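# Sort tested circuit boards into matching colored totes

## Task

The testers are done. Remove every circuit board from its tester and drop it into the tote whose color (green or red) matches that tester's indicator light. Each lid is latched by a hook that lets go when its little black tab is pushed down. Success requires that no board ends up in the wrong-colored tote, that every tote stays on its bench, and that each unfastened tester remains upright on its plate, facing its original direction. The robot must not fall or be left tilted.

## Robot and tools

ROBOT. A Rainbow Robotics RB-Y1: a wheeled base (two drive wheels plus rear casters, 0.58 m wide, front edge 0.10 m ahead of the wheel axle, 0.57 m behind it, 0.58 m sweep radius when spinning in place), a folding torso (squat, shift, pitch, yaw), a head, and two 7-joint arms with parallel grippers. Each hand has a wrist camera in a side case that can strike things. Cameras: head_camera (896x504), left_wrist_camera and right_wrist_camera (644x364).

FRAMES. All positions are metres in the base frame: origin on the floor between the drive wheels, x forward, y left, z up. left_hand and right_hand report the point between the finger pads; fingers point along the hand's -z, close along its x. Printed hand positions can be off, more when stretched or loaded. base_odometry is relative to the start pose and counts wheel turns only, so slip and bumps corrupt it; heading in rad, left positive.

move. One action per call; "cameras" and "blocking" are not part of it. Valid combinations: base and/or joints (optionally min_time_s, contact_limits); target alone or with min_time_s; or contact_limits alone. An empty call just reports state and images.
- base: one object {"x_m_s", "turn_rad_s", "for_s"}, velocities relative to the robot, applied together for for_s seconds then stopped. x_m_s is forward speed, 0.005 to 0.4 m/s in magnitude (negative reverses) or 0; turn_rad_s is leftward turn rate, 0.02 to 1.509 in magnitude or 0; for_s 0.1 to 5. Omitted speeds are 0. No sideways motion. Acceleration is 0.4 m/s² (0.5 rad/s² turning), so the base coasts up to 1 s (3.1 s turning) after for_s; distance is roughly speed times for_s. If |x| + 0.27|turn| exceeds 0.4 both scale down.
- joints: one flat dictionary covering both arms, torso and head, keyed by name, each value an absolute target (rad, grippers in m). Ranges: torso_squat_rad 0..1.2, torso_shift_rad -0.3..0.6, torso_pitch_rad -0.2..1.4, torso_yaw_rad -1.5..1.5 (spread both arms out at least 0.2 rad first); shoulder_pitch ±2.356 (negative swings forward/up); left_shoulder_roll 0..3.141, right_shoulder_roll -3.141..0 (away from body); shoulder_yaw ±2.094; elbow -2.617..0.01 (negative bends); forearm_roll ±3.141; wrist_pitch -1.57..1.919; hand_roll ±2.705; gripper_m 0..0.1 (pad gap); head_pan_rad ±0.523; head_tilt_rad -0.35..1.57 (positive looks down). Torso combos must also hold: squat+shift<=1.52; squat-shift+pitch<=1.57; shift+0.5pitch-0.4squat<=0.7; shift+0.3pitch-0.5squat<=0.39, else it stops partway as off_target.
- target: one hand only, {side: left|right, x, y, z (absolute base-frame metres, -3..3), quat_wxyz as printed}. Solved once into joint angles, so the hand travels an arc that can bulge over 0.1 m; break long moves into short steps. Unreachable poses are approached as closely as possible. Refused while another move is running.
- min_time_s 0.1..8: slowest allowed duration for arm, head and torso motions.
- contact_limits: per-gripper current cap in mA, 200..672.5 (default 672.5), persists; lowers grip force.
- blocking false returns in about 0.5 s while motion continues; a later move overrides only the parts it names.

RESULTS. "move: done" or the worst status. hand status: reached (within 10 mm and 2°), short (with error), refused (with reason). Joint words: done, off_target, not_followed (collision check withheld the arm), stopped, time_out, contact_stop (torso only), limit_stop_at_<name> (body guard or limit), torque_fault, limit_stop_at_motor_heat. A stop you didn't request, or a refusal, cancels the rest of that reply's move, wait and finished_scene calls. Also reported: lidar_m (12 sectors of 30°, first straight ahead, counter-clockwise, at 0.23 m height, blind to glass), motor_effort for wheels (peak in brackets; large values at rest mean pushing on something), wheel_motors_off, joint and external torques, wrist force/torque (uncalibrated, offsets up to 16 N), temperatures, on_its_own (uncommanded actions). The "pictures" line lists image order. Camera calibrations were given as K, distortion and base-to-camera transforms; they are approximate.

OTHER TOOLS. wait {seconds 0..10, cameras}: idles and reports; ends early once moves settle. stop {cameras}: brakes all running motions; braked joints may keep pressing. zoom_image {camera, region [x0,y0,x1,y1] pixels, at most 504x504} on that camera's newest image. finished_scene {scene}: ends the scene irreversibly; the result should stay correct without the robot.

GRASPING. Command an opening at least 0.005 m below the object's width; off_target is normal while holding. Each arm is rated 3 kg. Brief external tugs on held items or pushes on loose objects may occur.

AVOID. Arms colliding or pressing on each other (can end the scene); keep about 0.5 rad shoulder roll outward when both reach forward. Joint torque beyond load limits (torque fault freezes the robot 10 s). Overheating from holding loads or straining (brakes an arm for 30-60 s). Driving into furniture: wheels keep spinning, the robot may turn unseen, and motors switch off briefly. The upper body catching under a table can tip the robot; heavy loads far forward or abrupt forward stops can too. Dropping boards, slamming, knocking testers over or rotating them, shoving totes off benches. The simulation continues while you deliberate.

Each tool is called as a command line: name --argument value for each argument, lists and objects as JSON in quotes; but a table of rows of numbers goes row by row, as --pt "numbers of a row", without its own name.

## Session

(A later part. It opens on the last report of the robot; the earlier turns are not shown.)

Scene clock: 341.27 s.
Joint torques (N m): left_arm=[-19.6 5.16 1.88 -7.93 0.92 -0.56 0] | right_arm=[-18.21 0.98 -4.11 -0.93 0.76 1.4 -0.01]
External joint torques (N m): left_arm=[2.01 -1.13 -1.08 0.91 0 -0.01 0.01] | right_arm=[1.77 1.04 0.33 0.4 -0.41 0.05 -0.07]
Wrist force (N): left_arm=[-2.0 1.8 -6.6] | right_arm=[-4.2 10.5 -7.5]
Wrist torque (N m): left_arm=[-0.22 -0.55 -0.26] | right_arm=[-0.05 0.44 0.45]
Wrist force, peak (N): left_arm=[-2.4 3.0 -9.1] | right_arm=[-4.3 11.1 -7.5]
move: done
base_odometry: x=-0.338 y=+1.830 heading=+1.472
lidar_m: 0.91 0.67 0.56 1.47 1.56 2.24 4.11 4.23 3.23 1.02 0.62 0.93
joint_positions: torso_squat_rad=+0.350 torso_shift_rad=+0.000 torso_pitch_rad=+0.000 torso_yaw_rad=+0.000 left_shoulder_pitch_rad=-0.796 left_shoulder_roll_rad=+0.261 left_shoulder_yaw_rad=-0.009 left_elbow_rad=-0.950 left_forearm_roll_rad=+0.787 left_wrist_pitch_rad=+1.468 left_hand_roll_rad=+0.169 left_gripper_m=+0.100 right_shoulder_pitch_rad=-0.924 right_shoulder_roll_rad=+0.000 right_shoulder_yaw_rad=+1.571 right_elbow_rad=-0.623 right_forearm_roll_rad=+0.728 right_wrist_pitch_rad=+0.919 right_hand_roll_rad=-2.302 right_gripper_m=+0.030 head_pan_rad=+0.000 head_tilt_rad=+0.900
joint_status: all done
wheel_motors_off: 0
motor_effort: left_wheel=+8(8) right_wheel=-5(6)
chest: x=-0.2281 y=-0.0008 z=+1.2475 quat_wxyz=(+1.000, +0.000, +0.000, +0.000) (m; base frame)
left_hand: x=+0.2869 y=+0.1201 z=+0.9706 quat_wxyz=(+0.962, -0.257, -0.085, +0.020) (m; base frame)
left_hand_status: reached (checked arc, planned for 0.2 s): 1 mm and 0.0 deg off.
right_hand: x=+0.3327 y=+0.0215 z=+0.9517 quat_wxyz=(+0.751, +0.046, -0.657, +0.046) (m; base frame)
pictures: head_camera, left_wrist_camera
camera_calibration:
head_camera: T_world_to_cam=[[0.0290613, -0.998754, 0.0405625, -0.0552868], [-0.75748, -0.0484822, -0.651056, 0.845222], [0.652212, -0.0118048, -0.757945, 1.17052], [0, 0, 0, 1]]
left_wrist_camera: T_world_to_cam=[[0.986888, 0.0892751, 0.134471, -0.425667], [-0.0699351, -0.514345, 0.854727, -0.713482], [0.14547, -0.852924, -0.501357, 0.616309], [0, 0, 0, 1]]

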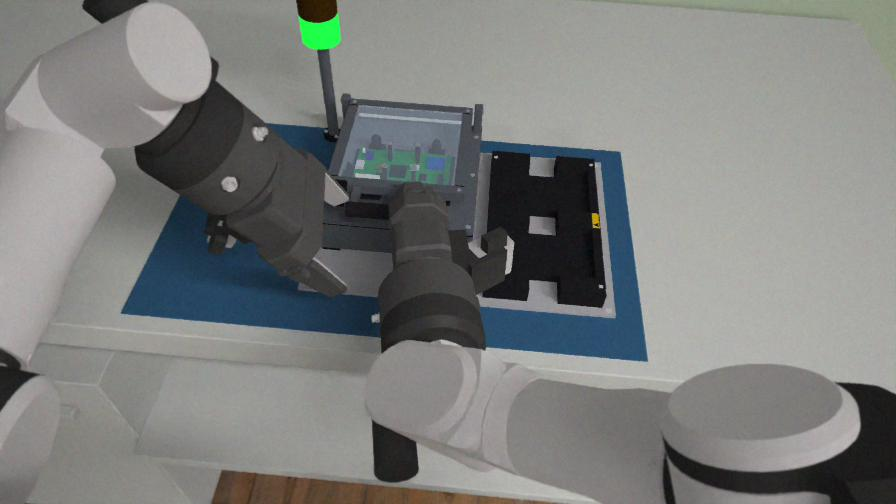

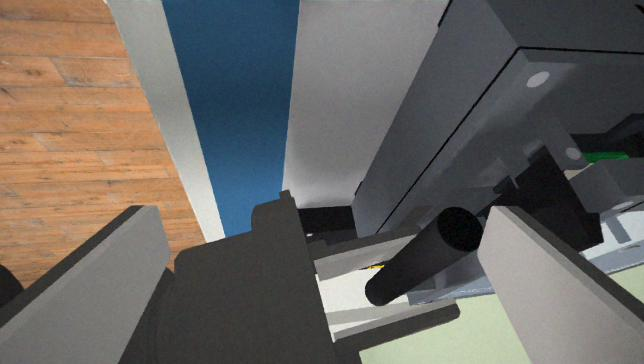

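move --target '{"side":"left","x":0.287,"y":0.12,"z":0.961,"quat_wxyz":[0.962,-0.257,-0.085,0.02]}' --cameras '["left_wrist_camera","head_camera"]'

zoom_image --camera "left_wrist_camera" --region '[300, 60, 644, 300]'

zoom_image --camera "head_camera" --region '[260, 120, 500, 300]'

Scene clock: 348.50 s.
Joint torques (N m): left_arm=[-13.72 1.21 0.26 -3.14 -0.15 -1.04 0.21] | right_arm=[-17.75 1 -4.03 -0.97 0.68 1.13 0.03]
External joint torques (N m): left_arm=[7.89 -5.05 -2.62 5.72 -1.08 -0.51 0.22] | right_arm=[2.26 1.08 0.41 0.35 -0.49 -0.22 -0.03]
Wrist force (N): left_arm=[-12.5 -2.3 19.9] | right_arm=[-4.1 10.7 -7.1]
Wrist torque (N m): left_arm=[-0.18 -1.75 -0.52] | right_arm=[-0.11 0.48 0.43]
Wrist force, peak (N): left_arm=[-16.3 -3.0 30.9] | right_arm=[-4.3 11.0 -7.4]
move: done
base_odometry: x=-0.338 y=+1.830 heading=+1.473
lidar_m: 0.90 0.66 0.56 1.47 1.56 2.23 4.11 4.23 3.24 1.02 0.62 0.93
joint_positions: torso_squat_rad=+0.350 torso_shift_rad=-0.001 torso_pitch_rad=-0.001 torso_yaw_rad=+0.000 left_shoulder_pitch_rad=-0.794 left_shoulder_roll_rad=+0.256 left_shoulder_yaw_rad=-0.010 left_elbow_rad=-0.924 left_forearm_roll_rad=+0.785 left_wrist_pitch_rad=+1.442 left_hand_roll_rad=+0.150 left_gripper_m=+0.100 right_shoulder_pitch_rad=-0.924 right_shoulder_roll_rad=+0.000 right_shoulder_yaw_rad=+1.571 right_elbow_rad=-0.623 right_forearm_roll_rad=+0.728 right_wrist_pitch_rad=+0.919 right_hand_roll_rad=-2.302 right_gripper_m=+0.030 head_pan_rad=+0.000 head_tilt_rad=+0.900
joint_status: all done
wheel_motors_off: 0
motor_effort: left_wheel=+11(12) right_wheel=-4(6)
chest: x=-0.2287 y=-0.0007 z=+1.2475 quat_wxyz=(+1.000, +0.001, -0.001, +0.000) (m; base frame)
left_hand: x=+0.2872 y=+0.1205 z=+0.9631 quat_wxyz=(+0.962, -0.257, -0.087, +0.020) (m; base frame)
left_hand_status: reached (checked arc, planned for 0.2 s): 2 mm and 0.3 deg off.
right_hand: x=+0.3324 y=+0.0217 z=+0.9523 quat_wxyz=(+0.750, +0.046, -0.658, +0.046) (m; base frame)
pictures: head_camera, left_wrist_camera
camera_calibration:
head_camera: T_world_to_cam=[[0.0291986, -0.998751, 0.0405446, -0.055206], [-0.756811, -0.0485865, -0.651825, 0.845844], [0.652981, -0.0116522, -0.757285, 1.17025], [0, 0, 0, 1]]
left_wrist_camera: T_world_to_cam=[[0.986115, 0.0900541, 0.139527, -0.429755], [-0.0737626, -0.515239, 0.853867, -0.704831], [0.148784, -0.852302, -0.501442, 0.611967], [0, 0, 0, 1]]

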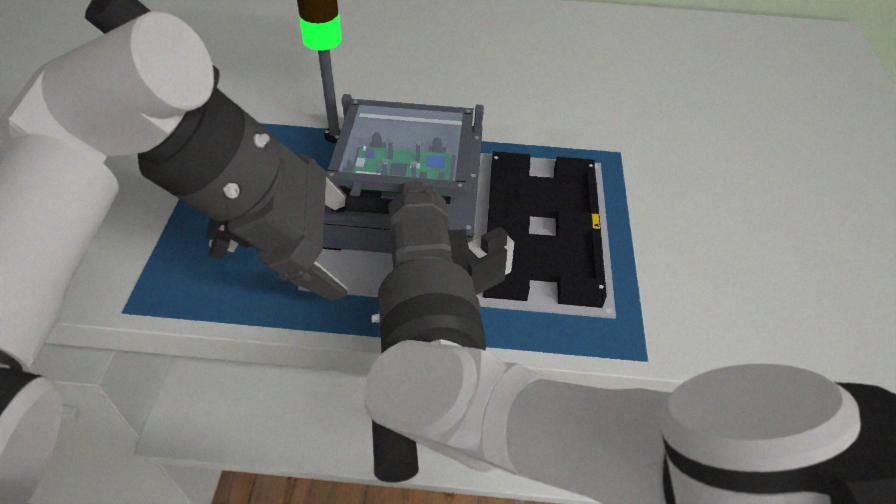

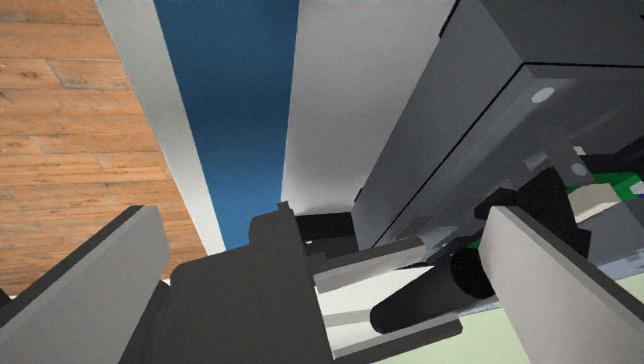

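Scaled by 1.465 from the camera's 644x364 image, which has a finer 920x520 frame.

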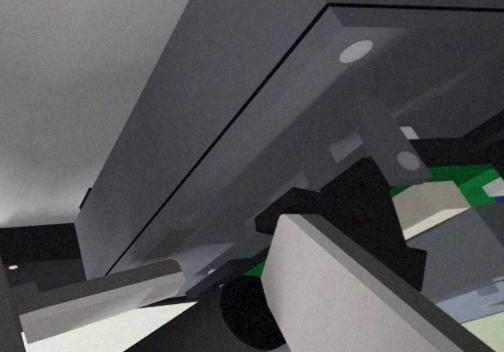

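Scaled by 2.100 from the camera's 896x504 image, which has a finer 1280x720 frame.

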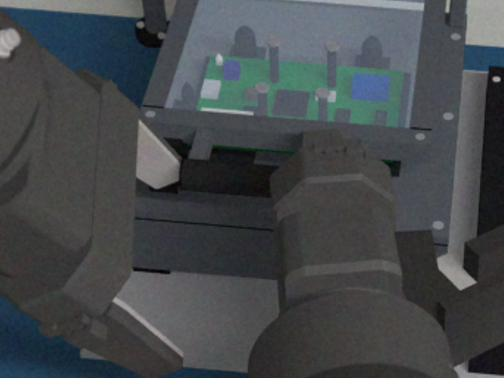

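move --target '{"side":"right","x":0.338,"y":0.022,"z":0.985,"quat_wxyz":[0.751,0.046,-0.657,0.046]}'

zoom_image --camera "head_camera" --region '[260, 80, 500, 280]'

Scene clock: 354.77 s.
Joint torques (N m): left_arm=[-12.44 2.98 0.05 -2.73 -0.85 0.04 0.31] | right_arm=[-20.06 -2.5 -7 -1.55 1.5 1.33 0.16]
External joint torques (N m): left_arm=[9.18 -3.28 -2.84 6.13 -1.77 0.58 0.33] | right_arm=[0.64 -1.23 -0.76 0.64 0.1 0.23 0.11]
Wrist force (N): left_arm=[-5.3 -6.0 11.3] | right_arm=[-4.3 10.6 -7.0]
Wrist torque (N m): left_arm=[-0.27 -1.49 -0.68] | right_arm=[-0.08 0.49 0.44]
Wrist force, peak (N): left_arm=[-15.2 -2.9 24.0] | right_arm=[-8.4 14.6 -5.1]
move: done
base_odometry: x=-0.338 y=+1.830 heading=+1.473
lidar_m: 0.91 0.65 0.56 1.47 1.56 2.23 4.11 4.22 3.24 1.02 0.63 0.93
joint_positions: torso_squat_rad=+0.350 torso_shift_rad=+0.000 torso_pitch_rad=-0.001 torso_yaw_rad=+0.000 left_shoulder_pitch_rad=-0.794 left_shoulder_roll_rad=+0.256 left_shoulder_yaw_rad=-0.010 left_elbow_rad=-0.924 left_forearm_roll_rad=+0.785 left_wrist_pitch_rad=+1.441 left_hand_roll_rad=+0.150 left_gripper_m=+0.100 right_shoulder_pitch_rad=-0.962 right_shoulder_roll_rad=-0.114 right_shoulder_yaw_rad=+1.514 right_elbow_rad=-0.864 right_forearm_roll_rad=+0.651 right_wrist_pitch_rad=+0.986 right_hand_roll_rad=-2.151 right_gripper_m=+0.030 head_pan_rad=+0.000 head_tilt_rad=+0.900
joint_status: all done
wheel_motors_off: 0
motor_effort: left_wheel=+11(12) right_wheel=-5(6)
chest: x=-0.2286 y=-0.0008 z=+1.2475 quat_wxyz=(+1.000, +0.001, -0.001, +0.000) (m; base frame)
left_hand: x=+0.2874 y=+0.1201 z=+0.9633 quat_wxyz=(+0.962, -0.257, -0.087, +0.020) (m; base frame)
right_hand: x=+0.3377 y=+0.0224 z=+0.9854 quat_wxyz=(+0.748, +0.046, -0.661, +0.045) (m; base frame)
right_hand_status: reached (checked arc, planned for 0.6 s): 1 mm and 0.6 deg off.
pictures: head_camera, left_wrist_camera, right_wrist_camera
camera_calibration:
head_camera: T_world_to_cam=[[0.0291137, -0.998756, 0.0404815, -0.0552001], [-0.756881, -0.0484798, -0.651752, 0.845807], [0.652904, -0.0116648, -0.757351, 1.17026], [0, 0, 0, 1]]
left_wrist_camera: T_world_to_cam=[[0.98608, 0.0897788, 0.139951, -0.430296], [-0.0743493, -0.514781, 0.854092, -0.705279], [0.148723, -0.852608, -0.50094, 0.611209], [0, 0, 0, 1]]
right_wrist_camera: T_world_to_cam=[[-0.108153, 0.0158599, -0.994008, 1.01816], [-0.550458, 0.831651, 0.0731621, 0.128382], [0.827827, 0.555073, -0.0812154, -0.140256], [0, 0, 0, 1]]

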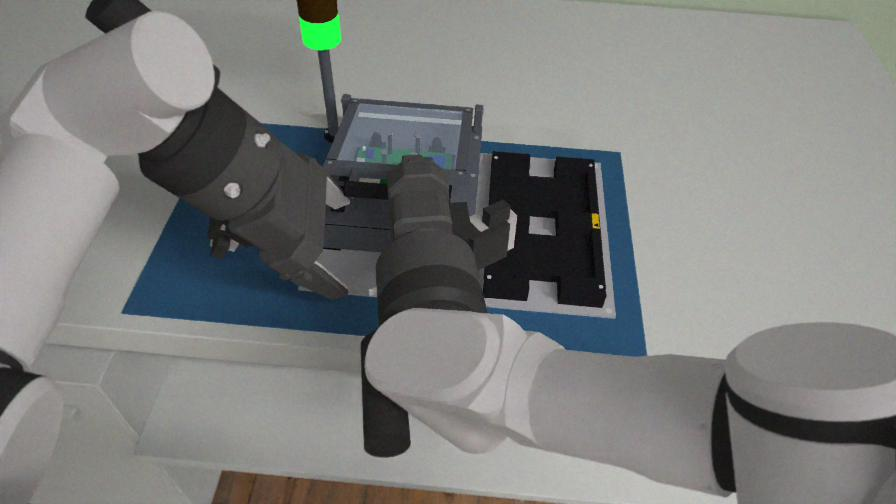

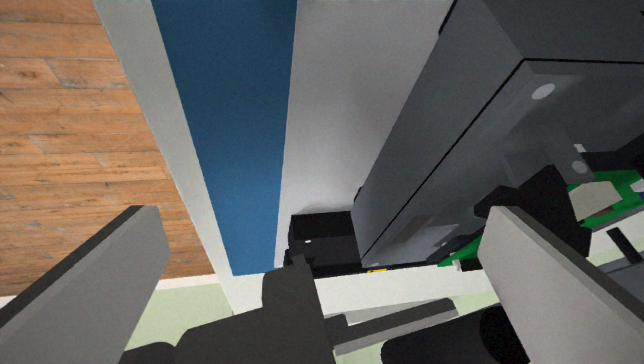

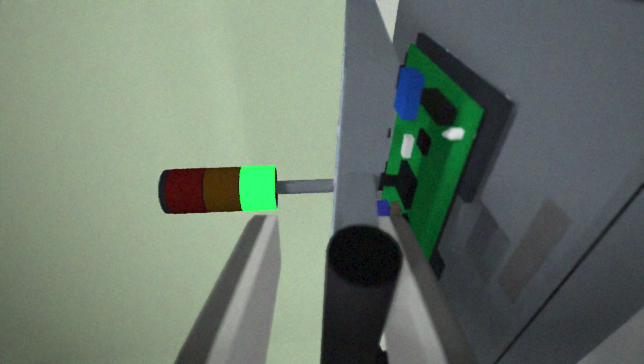

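Scaled by 2.100 from the camera's 896x504 image, which has a finer 1280x720 frame.

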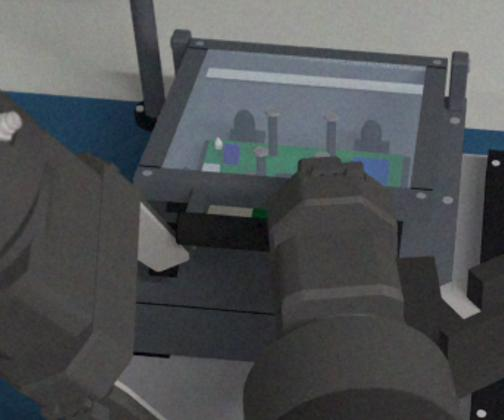

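move --target '{"side":"left","x":0.27,"y":0.22,"z":1.0,"quat_wxyz":[0.962,-0.257,-0.085,0.02]}' --cameras '[]'

move --target '{"side":"right","x":0.355,"y":0.022,"z":1.025,"quat_wxyz":[0.751,0.046,-0.657,0.046]}' --cameras '[]'

move --target '{"side":"right","x":0.385,"y":0.022,"z":1.06,"quat_wxyz":[0.77,0.03,-0.637,0.03]}'

Scene clock: 359.87 s.
Wrist force, peak (N): left_arm=[-5.3 -6.4 11.3] | right_arm=[-4.5 10.8 -7.8]
move: done
joint_status: all done
wheel_motors_off: 0
motor_effort: left_wheel=+9(11) right_wheel=-5(6)
left_hand_status: reached (checked arc, planned for 0.5 s): 1 mm and 0.1 deg off.
pictures: none

Scene clock: 360.63 s.
Wrist force, peak (N): left_arm=[-2.4 2.9 -9.2] | right_arm=[-8.9 13.6 -4.3]
move: done
joint_status: all done
wheel_motors_off: 0
motor_effort: left_wheel=+8(10) right_wheel=-4(6)
right_hand_status: reached (checked arc, planned for 0.4 s): 0 mm and 0.1 deg off.
pictures: none

Scene clock: 361.40 s.
Joint torques (N m): left_arm=[-19.21 8.22 3.18 -8.08 1.14 -0.49 0.06] | right_arm=[-28.69 -5.84 -10.09 -0.69 5.2 2.61 0.68]
External joint torques (N m): left_arm=[1.43 -1.29 -0.47 0.34 0.17 -0.04 0.07] | right_arm=[-5.57 -1.95 -2.54 1.64 3.63 2.04 0.62]
Wrist force (N): left_arm=[-2.3 3.0 -9.1] | right_arm=[-17.3 11.9 -8.1]
Wrist torque (N m): left_arm=[-0.19 -0.43 -0.22] | right_arm=[0.23 2.32 -0.46]
Wrist force, peak (N): left_arm=[-2.2 3.0 -9.6] | right_arm=[-19.6 14.8 -10.3]
move: done
base_odometry: x=-0.338 y=+1.830 heading=+1.473
lidar_m: 0.91 0.66 0.56 1.47 1.56 2.23 4.11 4.23 3.23 1.02 0.62 0.93
joint_positions: torso_squat_rad=+0.350 torso_shift_rad=+0.000 torso_pitch_rad=+0.000 torso_yaw_rad=+0.000 left_shoulder_pitch_rad=-0.719 left_shoulder_roll_rad=+0.442 left_shoulder_yaw_rad=+0.094 left_elbow_rad=-1.059 left_forearm_roll_rad=+0.890 left_wrist_pitch_rad=+1.633 left_hand_roll_rad=+0.075 left_gripper_m=+0.100 right_shoulder_pitch_rad=-1.121 right_shoulder_roll_rad=-0.191 right_shoulder_yaw_rad=+1.362 right_elbow_rad=-0.965 right_forearm_roll_rad=+0.362 right_wrist_pitch_rad=+0.940 right_hand_roll_rad=-1.865 right_gripper_m=+0.031 head_pan_rad=+0.000 head_tilt_rad=+0.900
joint_status: all done
wheel_motors_off: 0
motor_effort: left_wheel=+8(9) right_wheel=-5(6)
chest: x=-0.2278 y=-0.0008 z=+1.2475 quat_wxyz=(+1.000, +0.000, +0.000, +0.000) (m; base frame)
left_hand: x=+0.2706 y=+0.2201 z=+0.9994 quat_wxyz=(+0.963, -0.257, -0.084, +0.020) (m; base frame)
right_hand: x=+0.3845 y=+0.0222 z=+1.0585 quat_wxyz=(+0.771, +0.030, -0.636, +0.030) (m; base frame)
right_hand_status: reached (checked arc, planned for 0.4 s): 2 mm and 0.2 deg off.
pictures: head_camera, left_wrist_camera, right_wrist_camera
camera_calibration:
head_camera: T_world_to_cam=[[0.0290885, -0.998754, 0.0405446, -0.0552636], [-0.757786, -0.0484856, -0.650699, 0.844916], [0.651855, -0.0117963, -0.758252, 1.17065], [0, 0, 0, 1]]
left_wrist_camera: T_world_to_cam=[[0.987056, 0.0890827, 0.133359, -0.42129], [-0.0690235, -0.514619, 0.854636, -0.687884], [0.144763, -0.852779, -0.501809, 0.719045], [0, 0, 0, 1]]
right_wrist_camera: T_world_to_cam=[[-0.175238, 0.0140885, -0.984425, 1.1115], [-0.508434, 0.854949, 0.102742, 0.100986], [0.843081, 0.51852, -0.142657, -0.113015], [0, 0, 0, 1]]

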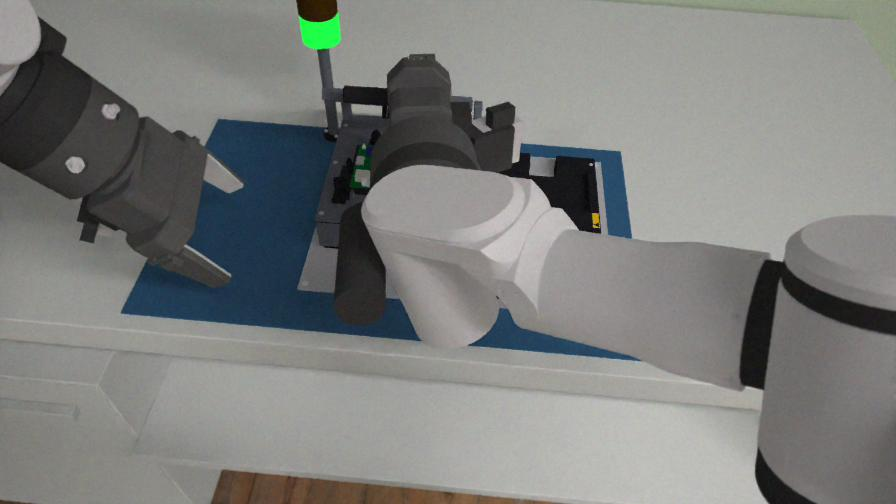

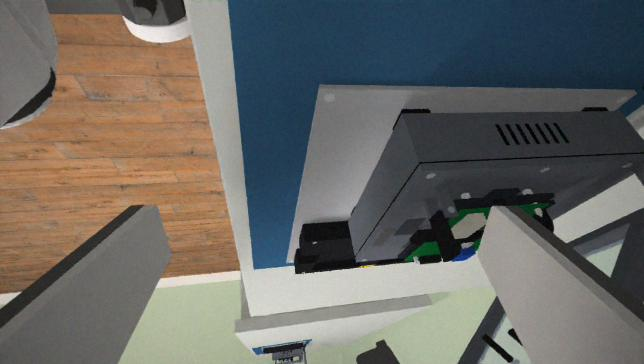

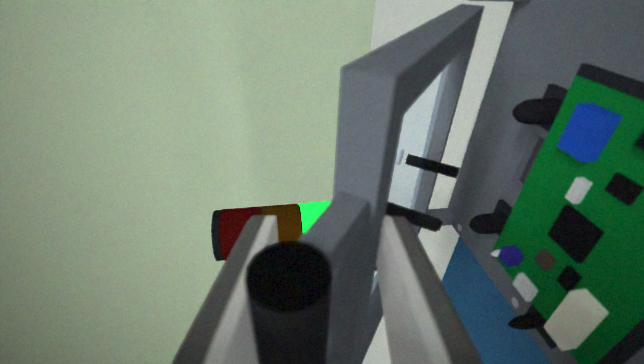

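move --joints '{"right_gripper_m":0.038}' --cameras '[]'

move --target '{"side":"right","x":0.40,"y":0.022,"z":1.075,"quat_wxyz":[0.85,0,-0.527,0]}'

Scene clock: 369.07 s.
Wrist force, peak (N): left_arm=[-2.5 3.1 -9.3] | right_arm=[-17.8 12.4 -10.3]
move: done
joint_status: all done
wheel_motors_off: 0
motor_effort: left_wheel=+8(9) right_wheel=-6(8)
pictures: none

Scene clock: 370.00 s.
Joint torques (N m): left_arm=[-18.92 8.31 3.32 -7.95 1.14 -0.57 0.09] | right_arm=[-23.26 -3.19 -7.45 -2.26 2.05 -0.56 -0.26]
External joint torques (N m): left_arm=[1.72 -1.19 -0.33 0.47 0.16 -0.11 0.11] | right_arm=[1.34 2.29 -0.45 0.39 0.45 -0.35 -0.31]
Wrist force (N): left_arm=[-2.4 3.1 -9.0] | right_arm=[-6.8 9.6 -10.5]
Wrist torque (N m): left_arm=[-0.18 -0.46 -0.21] | right_arm=[-0.08 0.56 0.44]
Wrist force, peak (N): left_arm=[-2.4 2.9 -9.4] | right_arm=[-10.8 15.0 -10.0]
move: done
base_odometry: x=-0.338 y=+1.830 heading=+1.473
lidar_m: 0.91 0.66 0.56 1.47 1.56 2.24 4.10 4.23 3.23 1.02 0.62 0.92
joint_positions: torso_squat_rad=+0.350 torso_shift_rad=+0.000 torso_pitch_rad=+0.000 torso_yaw_rad=+0.000 left_shoulder_pitch_rad=-0.719 left_shoulder_roll_rad=+0.442 left_shoulder_yaw_rad=+0.094 left_elbow_rad=-1.059 left_forearm_roll_rad=+0.890 left_wrist_pitch_rad=+1.633 left_hand_roll_rad=+0.075 left_gripper_m=+0.100 right_shoulder_pitch_rad=-1.253 right_shoulder_roll_rad=-0.155 right_shoulder_yaw_rad=+1.195 right_elbow_rad=-0.875 right_forearm_roll_rad=-0.113 right_wrist_pitch_rad=+0.957 right_hand_roll_rad=-1.462 right_gripper_m=+0.038 head_pan_rad=+0.000 head_tilt_rad=+0.900
joint_status: all done
wheel_motors_off: 0
motor_effort: left_wheel=+7(9) right_wheel=-5(7)
chest: x=-0.2280 y=-0.0008 z=+1.2475 quat_wxyz=(+1.000, +0.000, +0.000, +0.000) (m; base frame)
left_hand: x=+0.2704 y=+0.2201 z=+0.9996 quat_wxyz=(+0.962, -0.257, -0.084, +0.020) (m; base frame)
right_hand: x=+0.3996 y=+0.0216 z=+1.0751 quat_wxyz=(+0.849, +0.001, -0.528, +0.000) (m; base frame)
right_hand_status: reached (checked arc, planned for 0.6 s): 1 mm and 0.1 deg off.
pictures: head_camera, left_wrist_camera, right_wrist_camera
camera_calibration:
head_camera: T_world_to_cam=[[0.0290493, -0.998755, 0.0405483, -0.0552789], [-0.757528, -0.048463, -0.651001, 0.845174], [0.652156, -0.0118053, -0.757993, 1.17054], [0, 0, 0, 1]]
left_wrist_camera: T_world_to_cam=[[0.987006, 0.089045, 0.133753, -0.421563], [-0.0693849, -0.514609, 0.854613, -0.687952], [0.144929, -0.852788, -0.501744, 0.719023], [0, 0, 0, 1]]
right_wrist_camera: T_world_to_cam=[[-0.427778, 0.0210869, -0.903638, 1.14447], [-0.394283, 0.895247, 0.207543, -0.0517152], [0.813355, 0.445071, -0.374652, 0.139829], [0, 0, 0, 1]]

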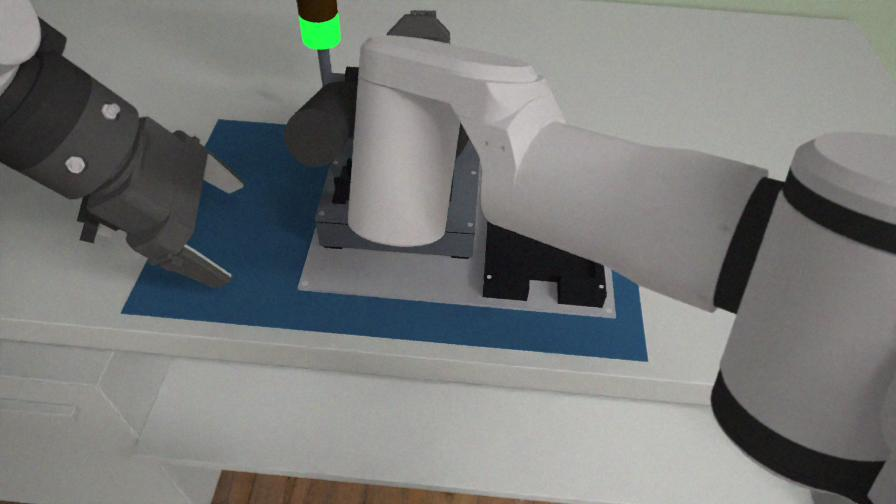

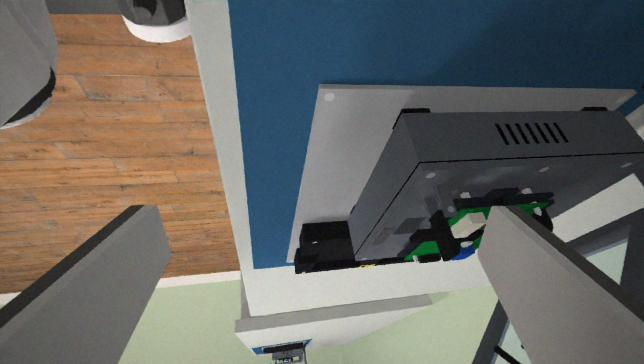

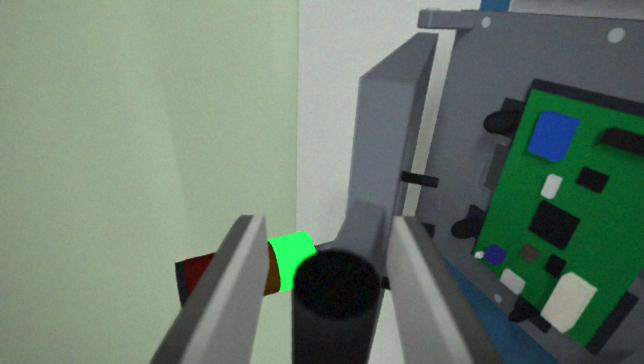

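move --target '{"side":"right","x":0.445,"y":0.022,"z":1.102,"quat_wxyz":[0.926,0,-0.378,0]}' --cameras '["right_wrist_camera"]'

move --target '{"side":"right","x":0.50,"y":0.022,"z":1.115,"quat_wxyz":[0.95,0,-0.312,0]}'

Scene clock: 382.03 s.
Wrist force, peak (N): left_arm=[-2.3 3.2 -9.2] | right_arm=[-7.3 14.4 -8.9]
move: short
joint_status: all done
wheel_motors_off: 0
motor_effort: left_wheel=+7(9) right_wheel=-5(7)
right_hand_status: short (checked arc, as near as the solve gets, planned for 0.9 s): 2 mm and 13.7 deg off. The place is met; only the turn is off.
pictures: right_wrist_camera
camera_calibration:
right_wrist_camera: T_world_to_cam=[[-0.55667, 0.0361734, -0.829946, 1.1633], [-0.45413, 0.823308, 0.340483, -0.157971], [0.695618, 0.56644, -0.441884, 0.238172], [0, 0, 0, 1]]

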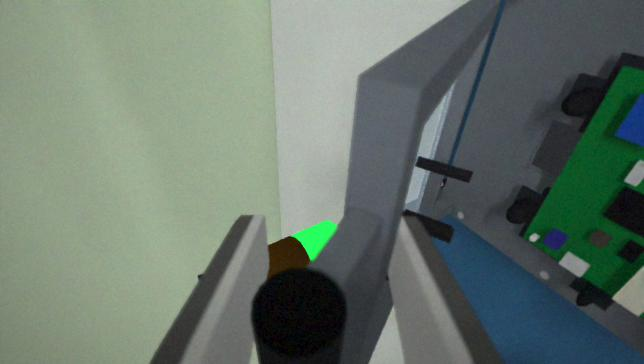

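Scene clock: 383.37 s.
Joint torques (N m): left_arm=[-19.15 8.37 3.3 -7.96 1.13 -0.45 0.07] | right_arm=[-32.82 -11.17 -4.33 -7.3 0.77 -4.56 -0.14]
External joint torques (N m): left_arm=[1.49 -1.13 -0.35 0.46 0.16 0 0.09] | right_arm=[-5.9 -3.36 -2.08 -2.24 0.27 -3 -0.19]
Wrist force (N): left_arm=[-2.4 3.0 -9.1] | right_arm=[-16.4 8.0 -14.9]
Wrist torque (N m): left_arm=[-0.20 -0.46 -0.22] | right_arm=[-0.39 1.27 0.47]
Wrist force, peak (N): left_arm=[-2.5 3.3 -9.2] | right_arm=[-24.8 9.4 -10.4]
move: short
base_odometry: x=-0.338 y=+1.830 heading=+1.472
lidar_m: 0.91 0.66 0.56 1.47 1.56 2.24 4.11 4.23 3.24 1.02 0.62 0.94
joint_positions: torso_squat_rad=+0.350 torso_shift_rad=+0.000 torso_pitch_rad=+0.000 torso_yaw_rad=+0.000 left_shoulder_pitch_rad=-0.719 left_shoulder_roll_rad=+0.442 left_shoulder_yaw_rad=+0.094 left_elbow_rad=-1.059 left_forearm_roll_rad=+0.890 left_wrist_pitch_rad=+1.633 left_hand_roll_rad=+0.075 left_gripper_m=+0.100 right_shoulder_pitch_rad=-1.366 right_shoulder_roll_rad=-0.056 right_shoulder_yaw_rad=+0.816 right_elbow_rad=-0.266 right_forearm_roll_rad=-0.462 right_wrist_pitch_rad=+0.269 right_hand_roll_rad=-0.819 right_gripper_m=+0.038 head_pan_rad=+0.000 head_tilt_rad=+0.900
joint_status: all done
wheel_motors_off: 0
motor_effort: left_wheel=+7(8) right_wheel=-5(6)
chest: x=-0.2277 y=-0.0007 z=+1.2475 quat_wxyz=(+1.000, +0.000, +0.000, +0.000) (m; base frame)
left_hand: x=+0.2706 y=+0.2201 z=+0.9993 quat_wxyz=(+0.962, -0.257, -0.084, +0.020) (m; base frame)
right_hand: x=+0.4704 y=+0.0121 z=+1.1217 quat_wxyz=(+0.827, +0.135, -0.544, +0.044) (m; base frame)
right_hand_status: short (checked arc, as near as the solve gets, planned for 0.5 s): 32 mm and 34.4 deg off.
pictures: head_camera, left_wrist_camera, right_wrist_camera
camera_calibration:
head_camera: T_world_to_cam=[[0.0290772, -0.998753, 0.0405848, -0.0552959], [-0.757842, -0.0485022, -0.650633, 0.844855], [0.65179, -0.0118383, -0.758307, 1.17068], [0, 0, 0, 1]]
left_wrist_camera: T_world_to_cam=[[0.987075, 0.0890287, 0.133252, -0.421182], [-0.0689743, -0.514522, 0.854698, -0.687949], [0.144654, -0.852843, -0.501732, 0.718941], [0, 0, 0, 1]]
right_wrist_camera: T_world_to_cam=[[-0.392868, 0.0978472, -0.914375, 1.21172], [-0.58687, 0.738837, 0.331216, -0.0711787], [0.707982, 0.666743, -0.232841, -0.00820489], [0, 0, 0, 1]]

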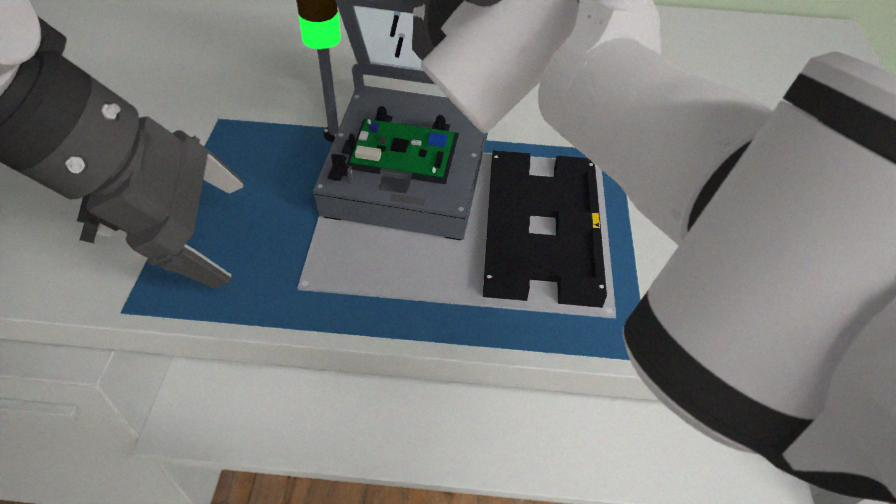

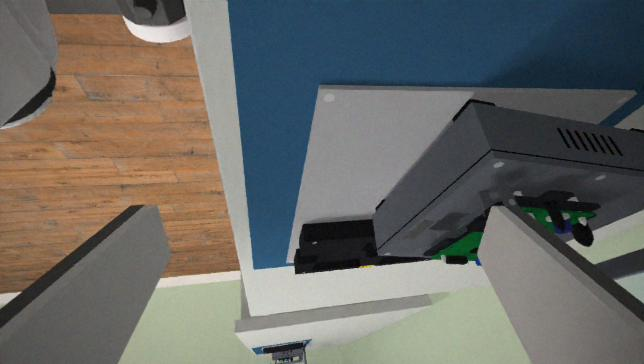

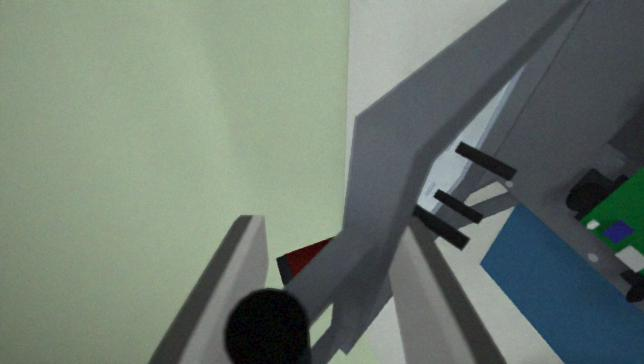

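move --joints '{"left_gripper_m":0.0}' --cameras '[]'

move --target '{"side":"left","x":0.33,"y":0.14,"z":1.08,"quat_wxyz":[0.766,0,-0.643,0]}'

Scene clock: 398.50 s.
Wrist force, peak (N): left_arm=[-2.5 3.1 -9.3] | right_arm=[-16.2 9.1 -15.3]
move: done
joint_status: all done
wheel_motors_off: 0
motor_effort: left_wheel=+8(8) right_wheel=-5(7)
pictures: none

Scene clock: 400.07 s.
Joint torques (N m): left_arm=[-13.33 -0.98 0.83 -9.59 0.02 -1.44 -0.16] | right_arm=[-32.99 -11.12 -4.32 -7.15 0.78 -4.52 -0.19]
External joint torques (N m): left_arm=[1.24 0.52 0.35 0.87 0.48 0.28 -0.11] | right_arm=[-6.08 -3.31 -2.07 -2.09 0.28 -2.97 -0.25]
Wrist force (N): left_arm=[-8.0 0.1 -5.2] | right_arm=[-16.6 8.0 -15.5]
Wrist torque (N m): left_arm=[-0.01 -0.77 -0.16] | right_arm=[-0.37 1.25 0.47]
Wrist force, peak (N): left_arm=[-3.9 2.9 -9.9] | right_arm=[-18.1 9.6 -16.1]
move: done
base_odometry: x=-0.338 y=+1.830 heading=+1.473
lidar_m: 0.91 0.67 0.56 1.47 1.56 2.23 4.11 4.23 3.23 1.02 0.62 0.93
joint_positions: torso_squat_rad=+0.350 torso_shift_rad=+0.000 torso_pitch_rad=+0.000 torso_yaw_rad=+0.000 left_shoulder_pitch_rad=-0.230 left_shoulder_roll_rad=+0.000 left_shoulder_yaw_rad=-0.190 left_elbow_rad=-1.700 left_forearm_roll_rad=-0.460 left_wrist_pitch_rad=+0.584 left_hand_roll_rad=+0.489 left_gripper_m=+0.000 right_shoulder_pitch_rad=-1.366 right_shoulder_roll_rad=-0.056 right_shoulder_yaw_rad=+0.816 right_elbow_rad=-0.266 right_forearm_roll_rad=-0.462 right_wrist_pitch_rad=+0.269 right_hand_roll_rad=-0.819 right_gripper_m=+0.038 head_pan_rad=+0.000 head_tilt_rad=+0.900
joint_status: all done
wheel_motors_off: 0
motor_effort: left_wheel=+7(8) right_wheel=-4(8)
chest: x=-0.2277 y=-0.0007 z=+1.2475 quat_wxyz=(+1.000, +0.000, +0.000, +0.000) (m; base frame)
left_hand: x=+0.3298 y=+0.1396 z=+1.0799 quat_wxyz=(+0.767, -0.001, -0.642, -0.001) (m; base frame)
left_hand_status: reached (checked arc, planned for 1.2 s): 0 mm and 0.3 deg off.
right_hand: x=+0.4704 y=+0.0121 z=+1.1216 quat_wxyz=(+0.827, +0.135, -0.544, +0.044) (m; base frame)
pictures: head_camera, left_wrist_camera, right_wrist_camera
camera_calibration:
head_camera: T_world_to_cam=[[0.0290833, -0.998753, 0.0405854, -0.0552901], [-0.757859, -0.0485069, -0.650613, 0.844839], [0.65177, -0.0118361, -0.758325, 1.17069], [0, 0, 0, 1]]
left_wrist_camera: T_world_to_cam=[[0.18818, 0.0143618, 0.98203, -1.12589], [-0.4805, -0.87071, 0.104809, 0.201103], [0.856568, -0.491588, -0.156949, 0.024685], [0, 0, 0, 1]]
right_wrist_camera: T_world_to_cam=[[-0.392958, 0.0978451, -0.914336, 1.21166], [-0.586852, 0.738824, 0.331277, -0.0712511], [0.707947, 0.666758, -0.232906, -0.00813976], [0, 0, 0, 1]]

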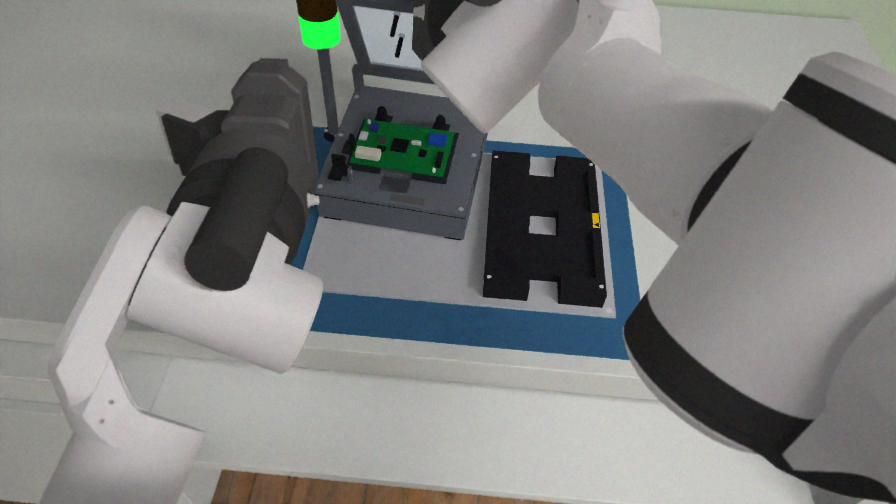

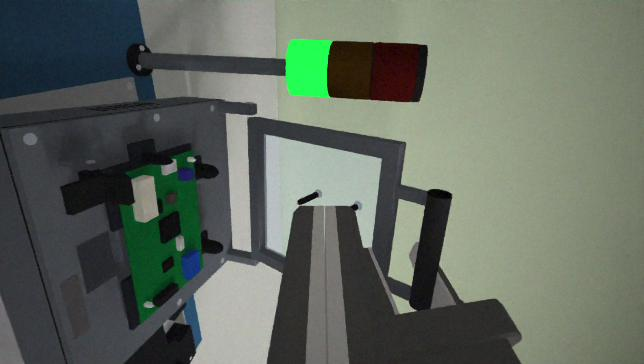

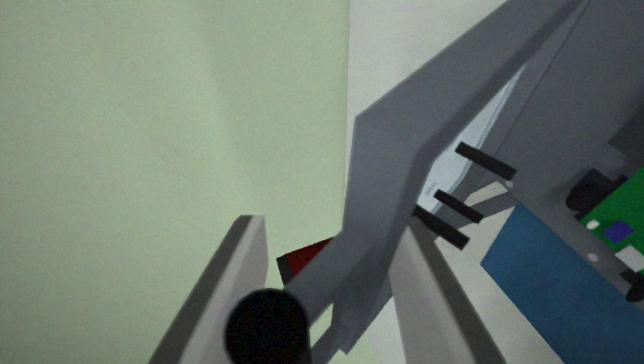

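move --target '{"side":"left","x":0.43,"y":0.095,"z":1.10,"quat_wxyz":[0.74,0,-0.672,0]}'

Scene clock: 415.17 s.
Joint torques (N m): left_arm=[-19.06 1.19 2.29 -8.59 -0.22 -0.93 -0.27] | right_arm=[-32.71 -10.91 -4.28 -7.07 0.8 -4.61 -0.19]
External joint torques (N m): left_arm=[1.61 0.17 0.96 1.83 0.44 0.02 -0.22] | right_arm=[-5.79 -3.11 -2.03 -2 0.31 -3.06 -0.25]
Wrist force (N): left_arm=[-8.1 -0.1 -4.5] | right_arm=[-15.6 9.1 -15.3]
Wrist torque (N m): left_arm=[0.05 -0.78 -0.17] | right_arm=[-0.43 1.30 0.46]
Wrist force, peak (N): left_arm=[-9.5 0.2 -4.8] | right_arm=[-17.5 9.2 -15.5]
move: done
base_odometry: x=-0.338 y=+1.830 heading=+1.473
lidar_m: 0.91 0.66 0.56 1.47 1.56 2.23 4.11 4.23 3.23 1.03 0.61 0.93
joint_positions: torso_squat_rad=+0.350 torso_shift_rad=+0.000 torso_pitch_rad=+0.000 torso_yaw_rad=+0.000 left_shoulder_pitch_rad=-0.689 left_shoulder_roll_rad=+0.000 left_shoulder_yaw_rad=-0.177 left_elbow_rad=-1.062 left_forearm_roll_rad=-0.889 left_wrist_pitch_rad=+0.434 left_hand_roll_rad=+1.067 left_gripper_m=+0.000 right_shoulder_pitch_rad=-1.366 right_shoulder_roll_rad=-0.056 right_shoulder_yaw_rad=+0.816 right_elbow_rad=-0.266 right_forearm_roll_rad=-0.462 right_wrist_pitch_rad=+0.269 right_hand_roll_rad=-0.819 right_gripper_m=+0.038 head_pan_rad=+0.000 head_tilt_rad=+0.900
joint_status: all done
wheel_motors_off: 0
motor_effort: left_wheel=+6(9) right_wheel=-5(7)
chest: x=-0.2277 y=-0.0007 z=+1.2475 quat_wxyz=(+1.000, +0.000, +0.000, +0.000) (m; base frame)
left_hand: x=+0.4299 y=+0.0948 z=+1.1005 quat_wxyz=(+0.741, -0.001, -0.671, -0.002) (m; base frame)
left_hand_status: reached (checked arc, planned for 1.0 s): 1 mm and 0.3 deg off.
right_hand: x=+0.4704 y=+0.0121 z=+1.1216 quat_wxyz=(+0.827, +0.135, -0.544, +0.044) (m; base frame)
pictures: head_camera, left_wrist_camera, right_wrist_camera
camera_calibration:
head_camera: T_world_to_cam=[[0.0290885, -0.998752, 0.0405925, -0.0552955], [-0.757858, -0.0485155, -0.650613, 0.844838], [0.651771, -0.0118379, -0.758323, 1.17069], [0, 0, 0, 1]]
left_wrist_camera: T_world_to_cam=[[0.111715, 0.01461, 0.993633, -1.14423], [-0.487798, -0.870332, 0.0676405, 0.252066], [0.865779, -0.492249, -0.0901023, -0.157381], [0, 0, 0, 1]]
right_wrist_camera: T_world_to_cam=[[-0.392962, 0.0978363, -0.914335, 1.21166], [-0.586856, 0.738821, 0.331274, -0.0712522], [0.707941, 0.666762, -0.232913, -0.00813117], [0, 0, 0, 1]]

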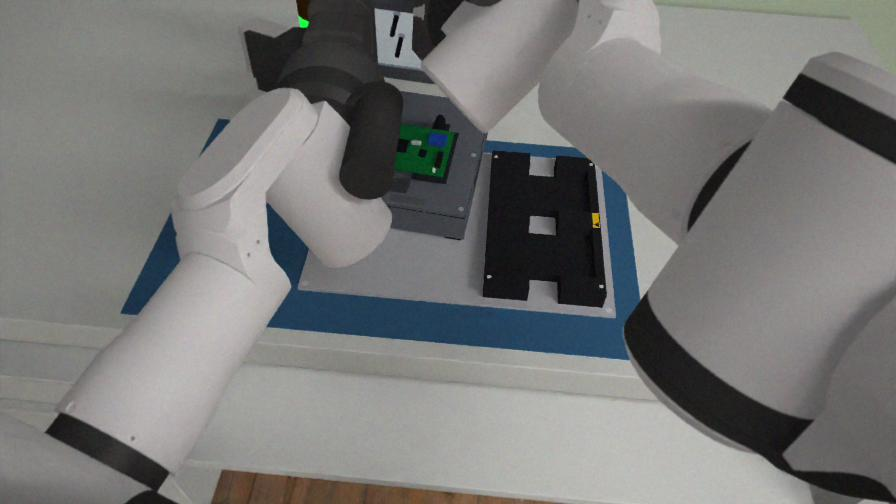

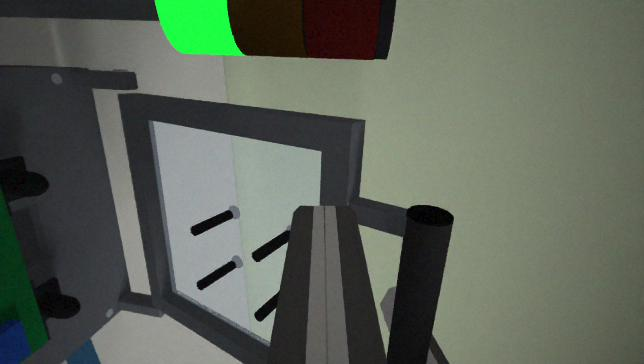

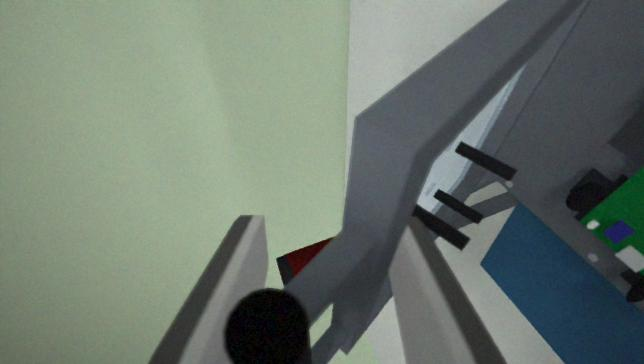

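move --target '{"side":"left","x":0.455,"y":0.095,"z":1.11,"quat_wxyz":[0.74,0,-0.672,0]}' --cameras '["left_wrist_camera"]'

move --joints '{"right_gripper_m":0.07}' --cameras '["left_wrist_camera","right_wrist_camera"]'

Scene clock: 421.17 s.
Wrist force, peak (N): left_arm=[-15.8 0.3 3.1] | right_arm=[-15.8 10.2 -15.8]
move: done
joint_status: all done
wheel_motors_off: 0
motor_effort: left_wheel=+6(9) right_wheel=-7(8)
left_hand_status: reached (checked arc, planned for 0.5 s): 1 mm and 0.2 deg off.
pictures: left_wrist_camera
camera_calibration:
left_wrist_camera: T_world_to_cam=[[0.111655, 0.0149119, 0.993635, -1.15578], [-0.48523, -0.871769, 0.0676086, 0.262642], [0.867228, -0.489691, -0.0901019, -0.17887], [0, 0, 0, 1]]

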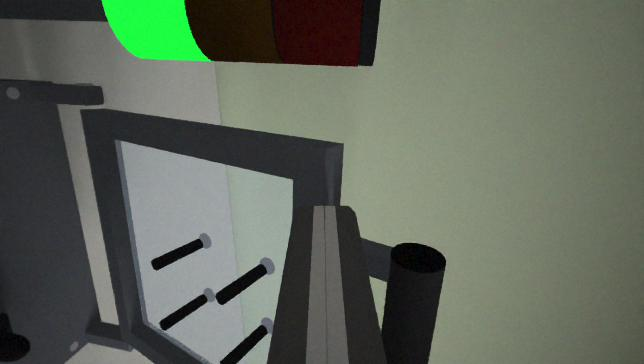

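Scene clock: 422.00 s.
Joint torques (N m): left_arm=[-21.97 3.02 2.36 -9.96 -0.51 -1.02 0.02] | right_arm=[-25.95 -6.91 -3.7 -4.73 0.41 -1.88 -0.14]
External joint torques (N m): left_arm=[0.21 0.54 1.13 0.38 0.12 -0.29 0.07] | right_arm=[0.98 0.92 -1.44 0.33 -0.09 -0.32 -0.19]
Wrist force (N): left_arm=[-8.2 -0.2 -4.3] | right_arm=[-3.8 9.9 -8.9]
Wrist torque (N m): left_arm=[0.03 -0.78 -0.18] | right_arm=[-0.06 0.48 0.45]
Wrist force, peak (N): left_arm=[-13.2 -0.3 1.9] | right_arm=[-9.7 4.5 -17.5]
move: done
base_odometry: x=-0.338 y=+1.830 heading=+1.472
lidar_m: 0.91 0.66 0.56 1.47 1.56 2.23 4.11 4.23 3.24 1.02 0.62 0.93
joint_positions: torso_squat_rad=+0.350 torso_shift_rad=+0.000 torso_pitch_rad=+0.000 torso_yaw_rad=+0.000 left_shoulder_pitch_rad=-0.824 left_shoulder_roll_rad=+0.005 left_shoulder_yaw_rad=-0.138 left_elbow_rad=-0.870 left_forearm_roll_rad=-0.982 left_wrist_pitch_rad=+0.389 left_hand_roll_rad=+1.194 left_gripper_m=+0.000 right_shoulder_pitch_rad=-1.368 right_shoulder_roll_rad=-0.057 right_shoulder_yaw_rad=+0.816 right_elbow_rad=-0.267 right_forearm_roll_rad=-0.462 right_wrist_pitch_rad=+0.269 right_hand_roll_rad=-0.819 right_gripper_m=+0.070 head_pan_rad=+0.000 head_tilt_rad=+0.900
joint_status: all done
wheel_motors_off: 0
motor_effort: left_wheel=+7(8) right_wheel=-7(7)
chest: x=-0.2280 y=-0.0007 z=+1.2475 quat_wxyz=(+1.000, +0.000, +0.000, +0.000) (m; base frame)
left_hand: x=+0.4546 y=+0.0948 z=+1.1102 quat_wxyz=(+0.741, +0.000, -0.672, -0.001) (m; base frame)
right_hand: x=+0.4706 y=+0.0121 z=+1.1235 quat_wxyz=(+0.826, +0.135, -0.546, +0.044) (m; base frame)
pictures: left_wrist_camera, right_wrist_camera
camera_calibration:
left_wrist_camera: T_world_to_cam=[[0.110363, 0.0149784, 0.993778, -1.15618], [-0.485535, -0.871642, 0.0670582, 0.263146], [0.867223, -0.489915, -0.0889246, -0.180069], [0, 0, 0, 1]]
right_wrist_camera: T_world_to_cam=[[-0.390099, 0.0979953, -0.915543, 1.21352], [-0.588261, 0.738415, 0.329686, -0.0693053], [0.708358, 0.667188, -0.230408, -0.0109018], [0, 0, 0, 1]]

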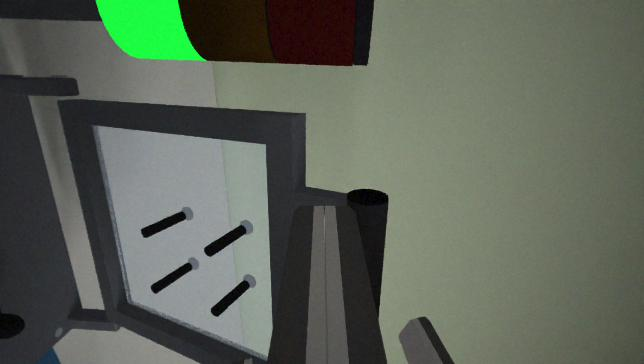

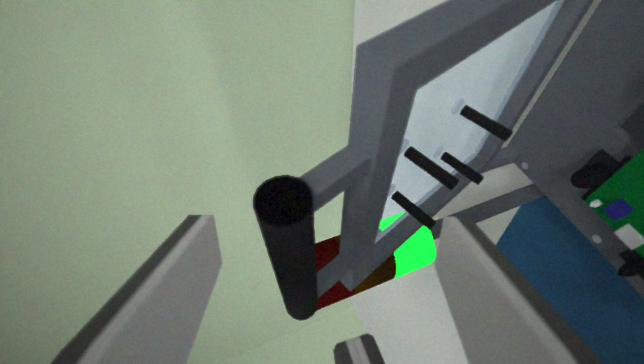

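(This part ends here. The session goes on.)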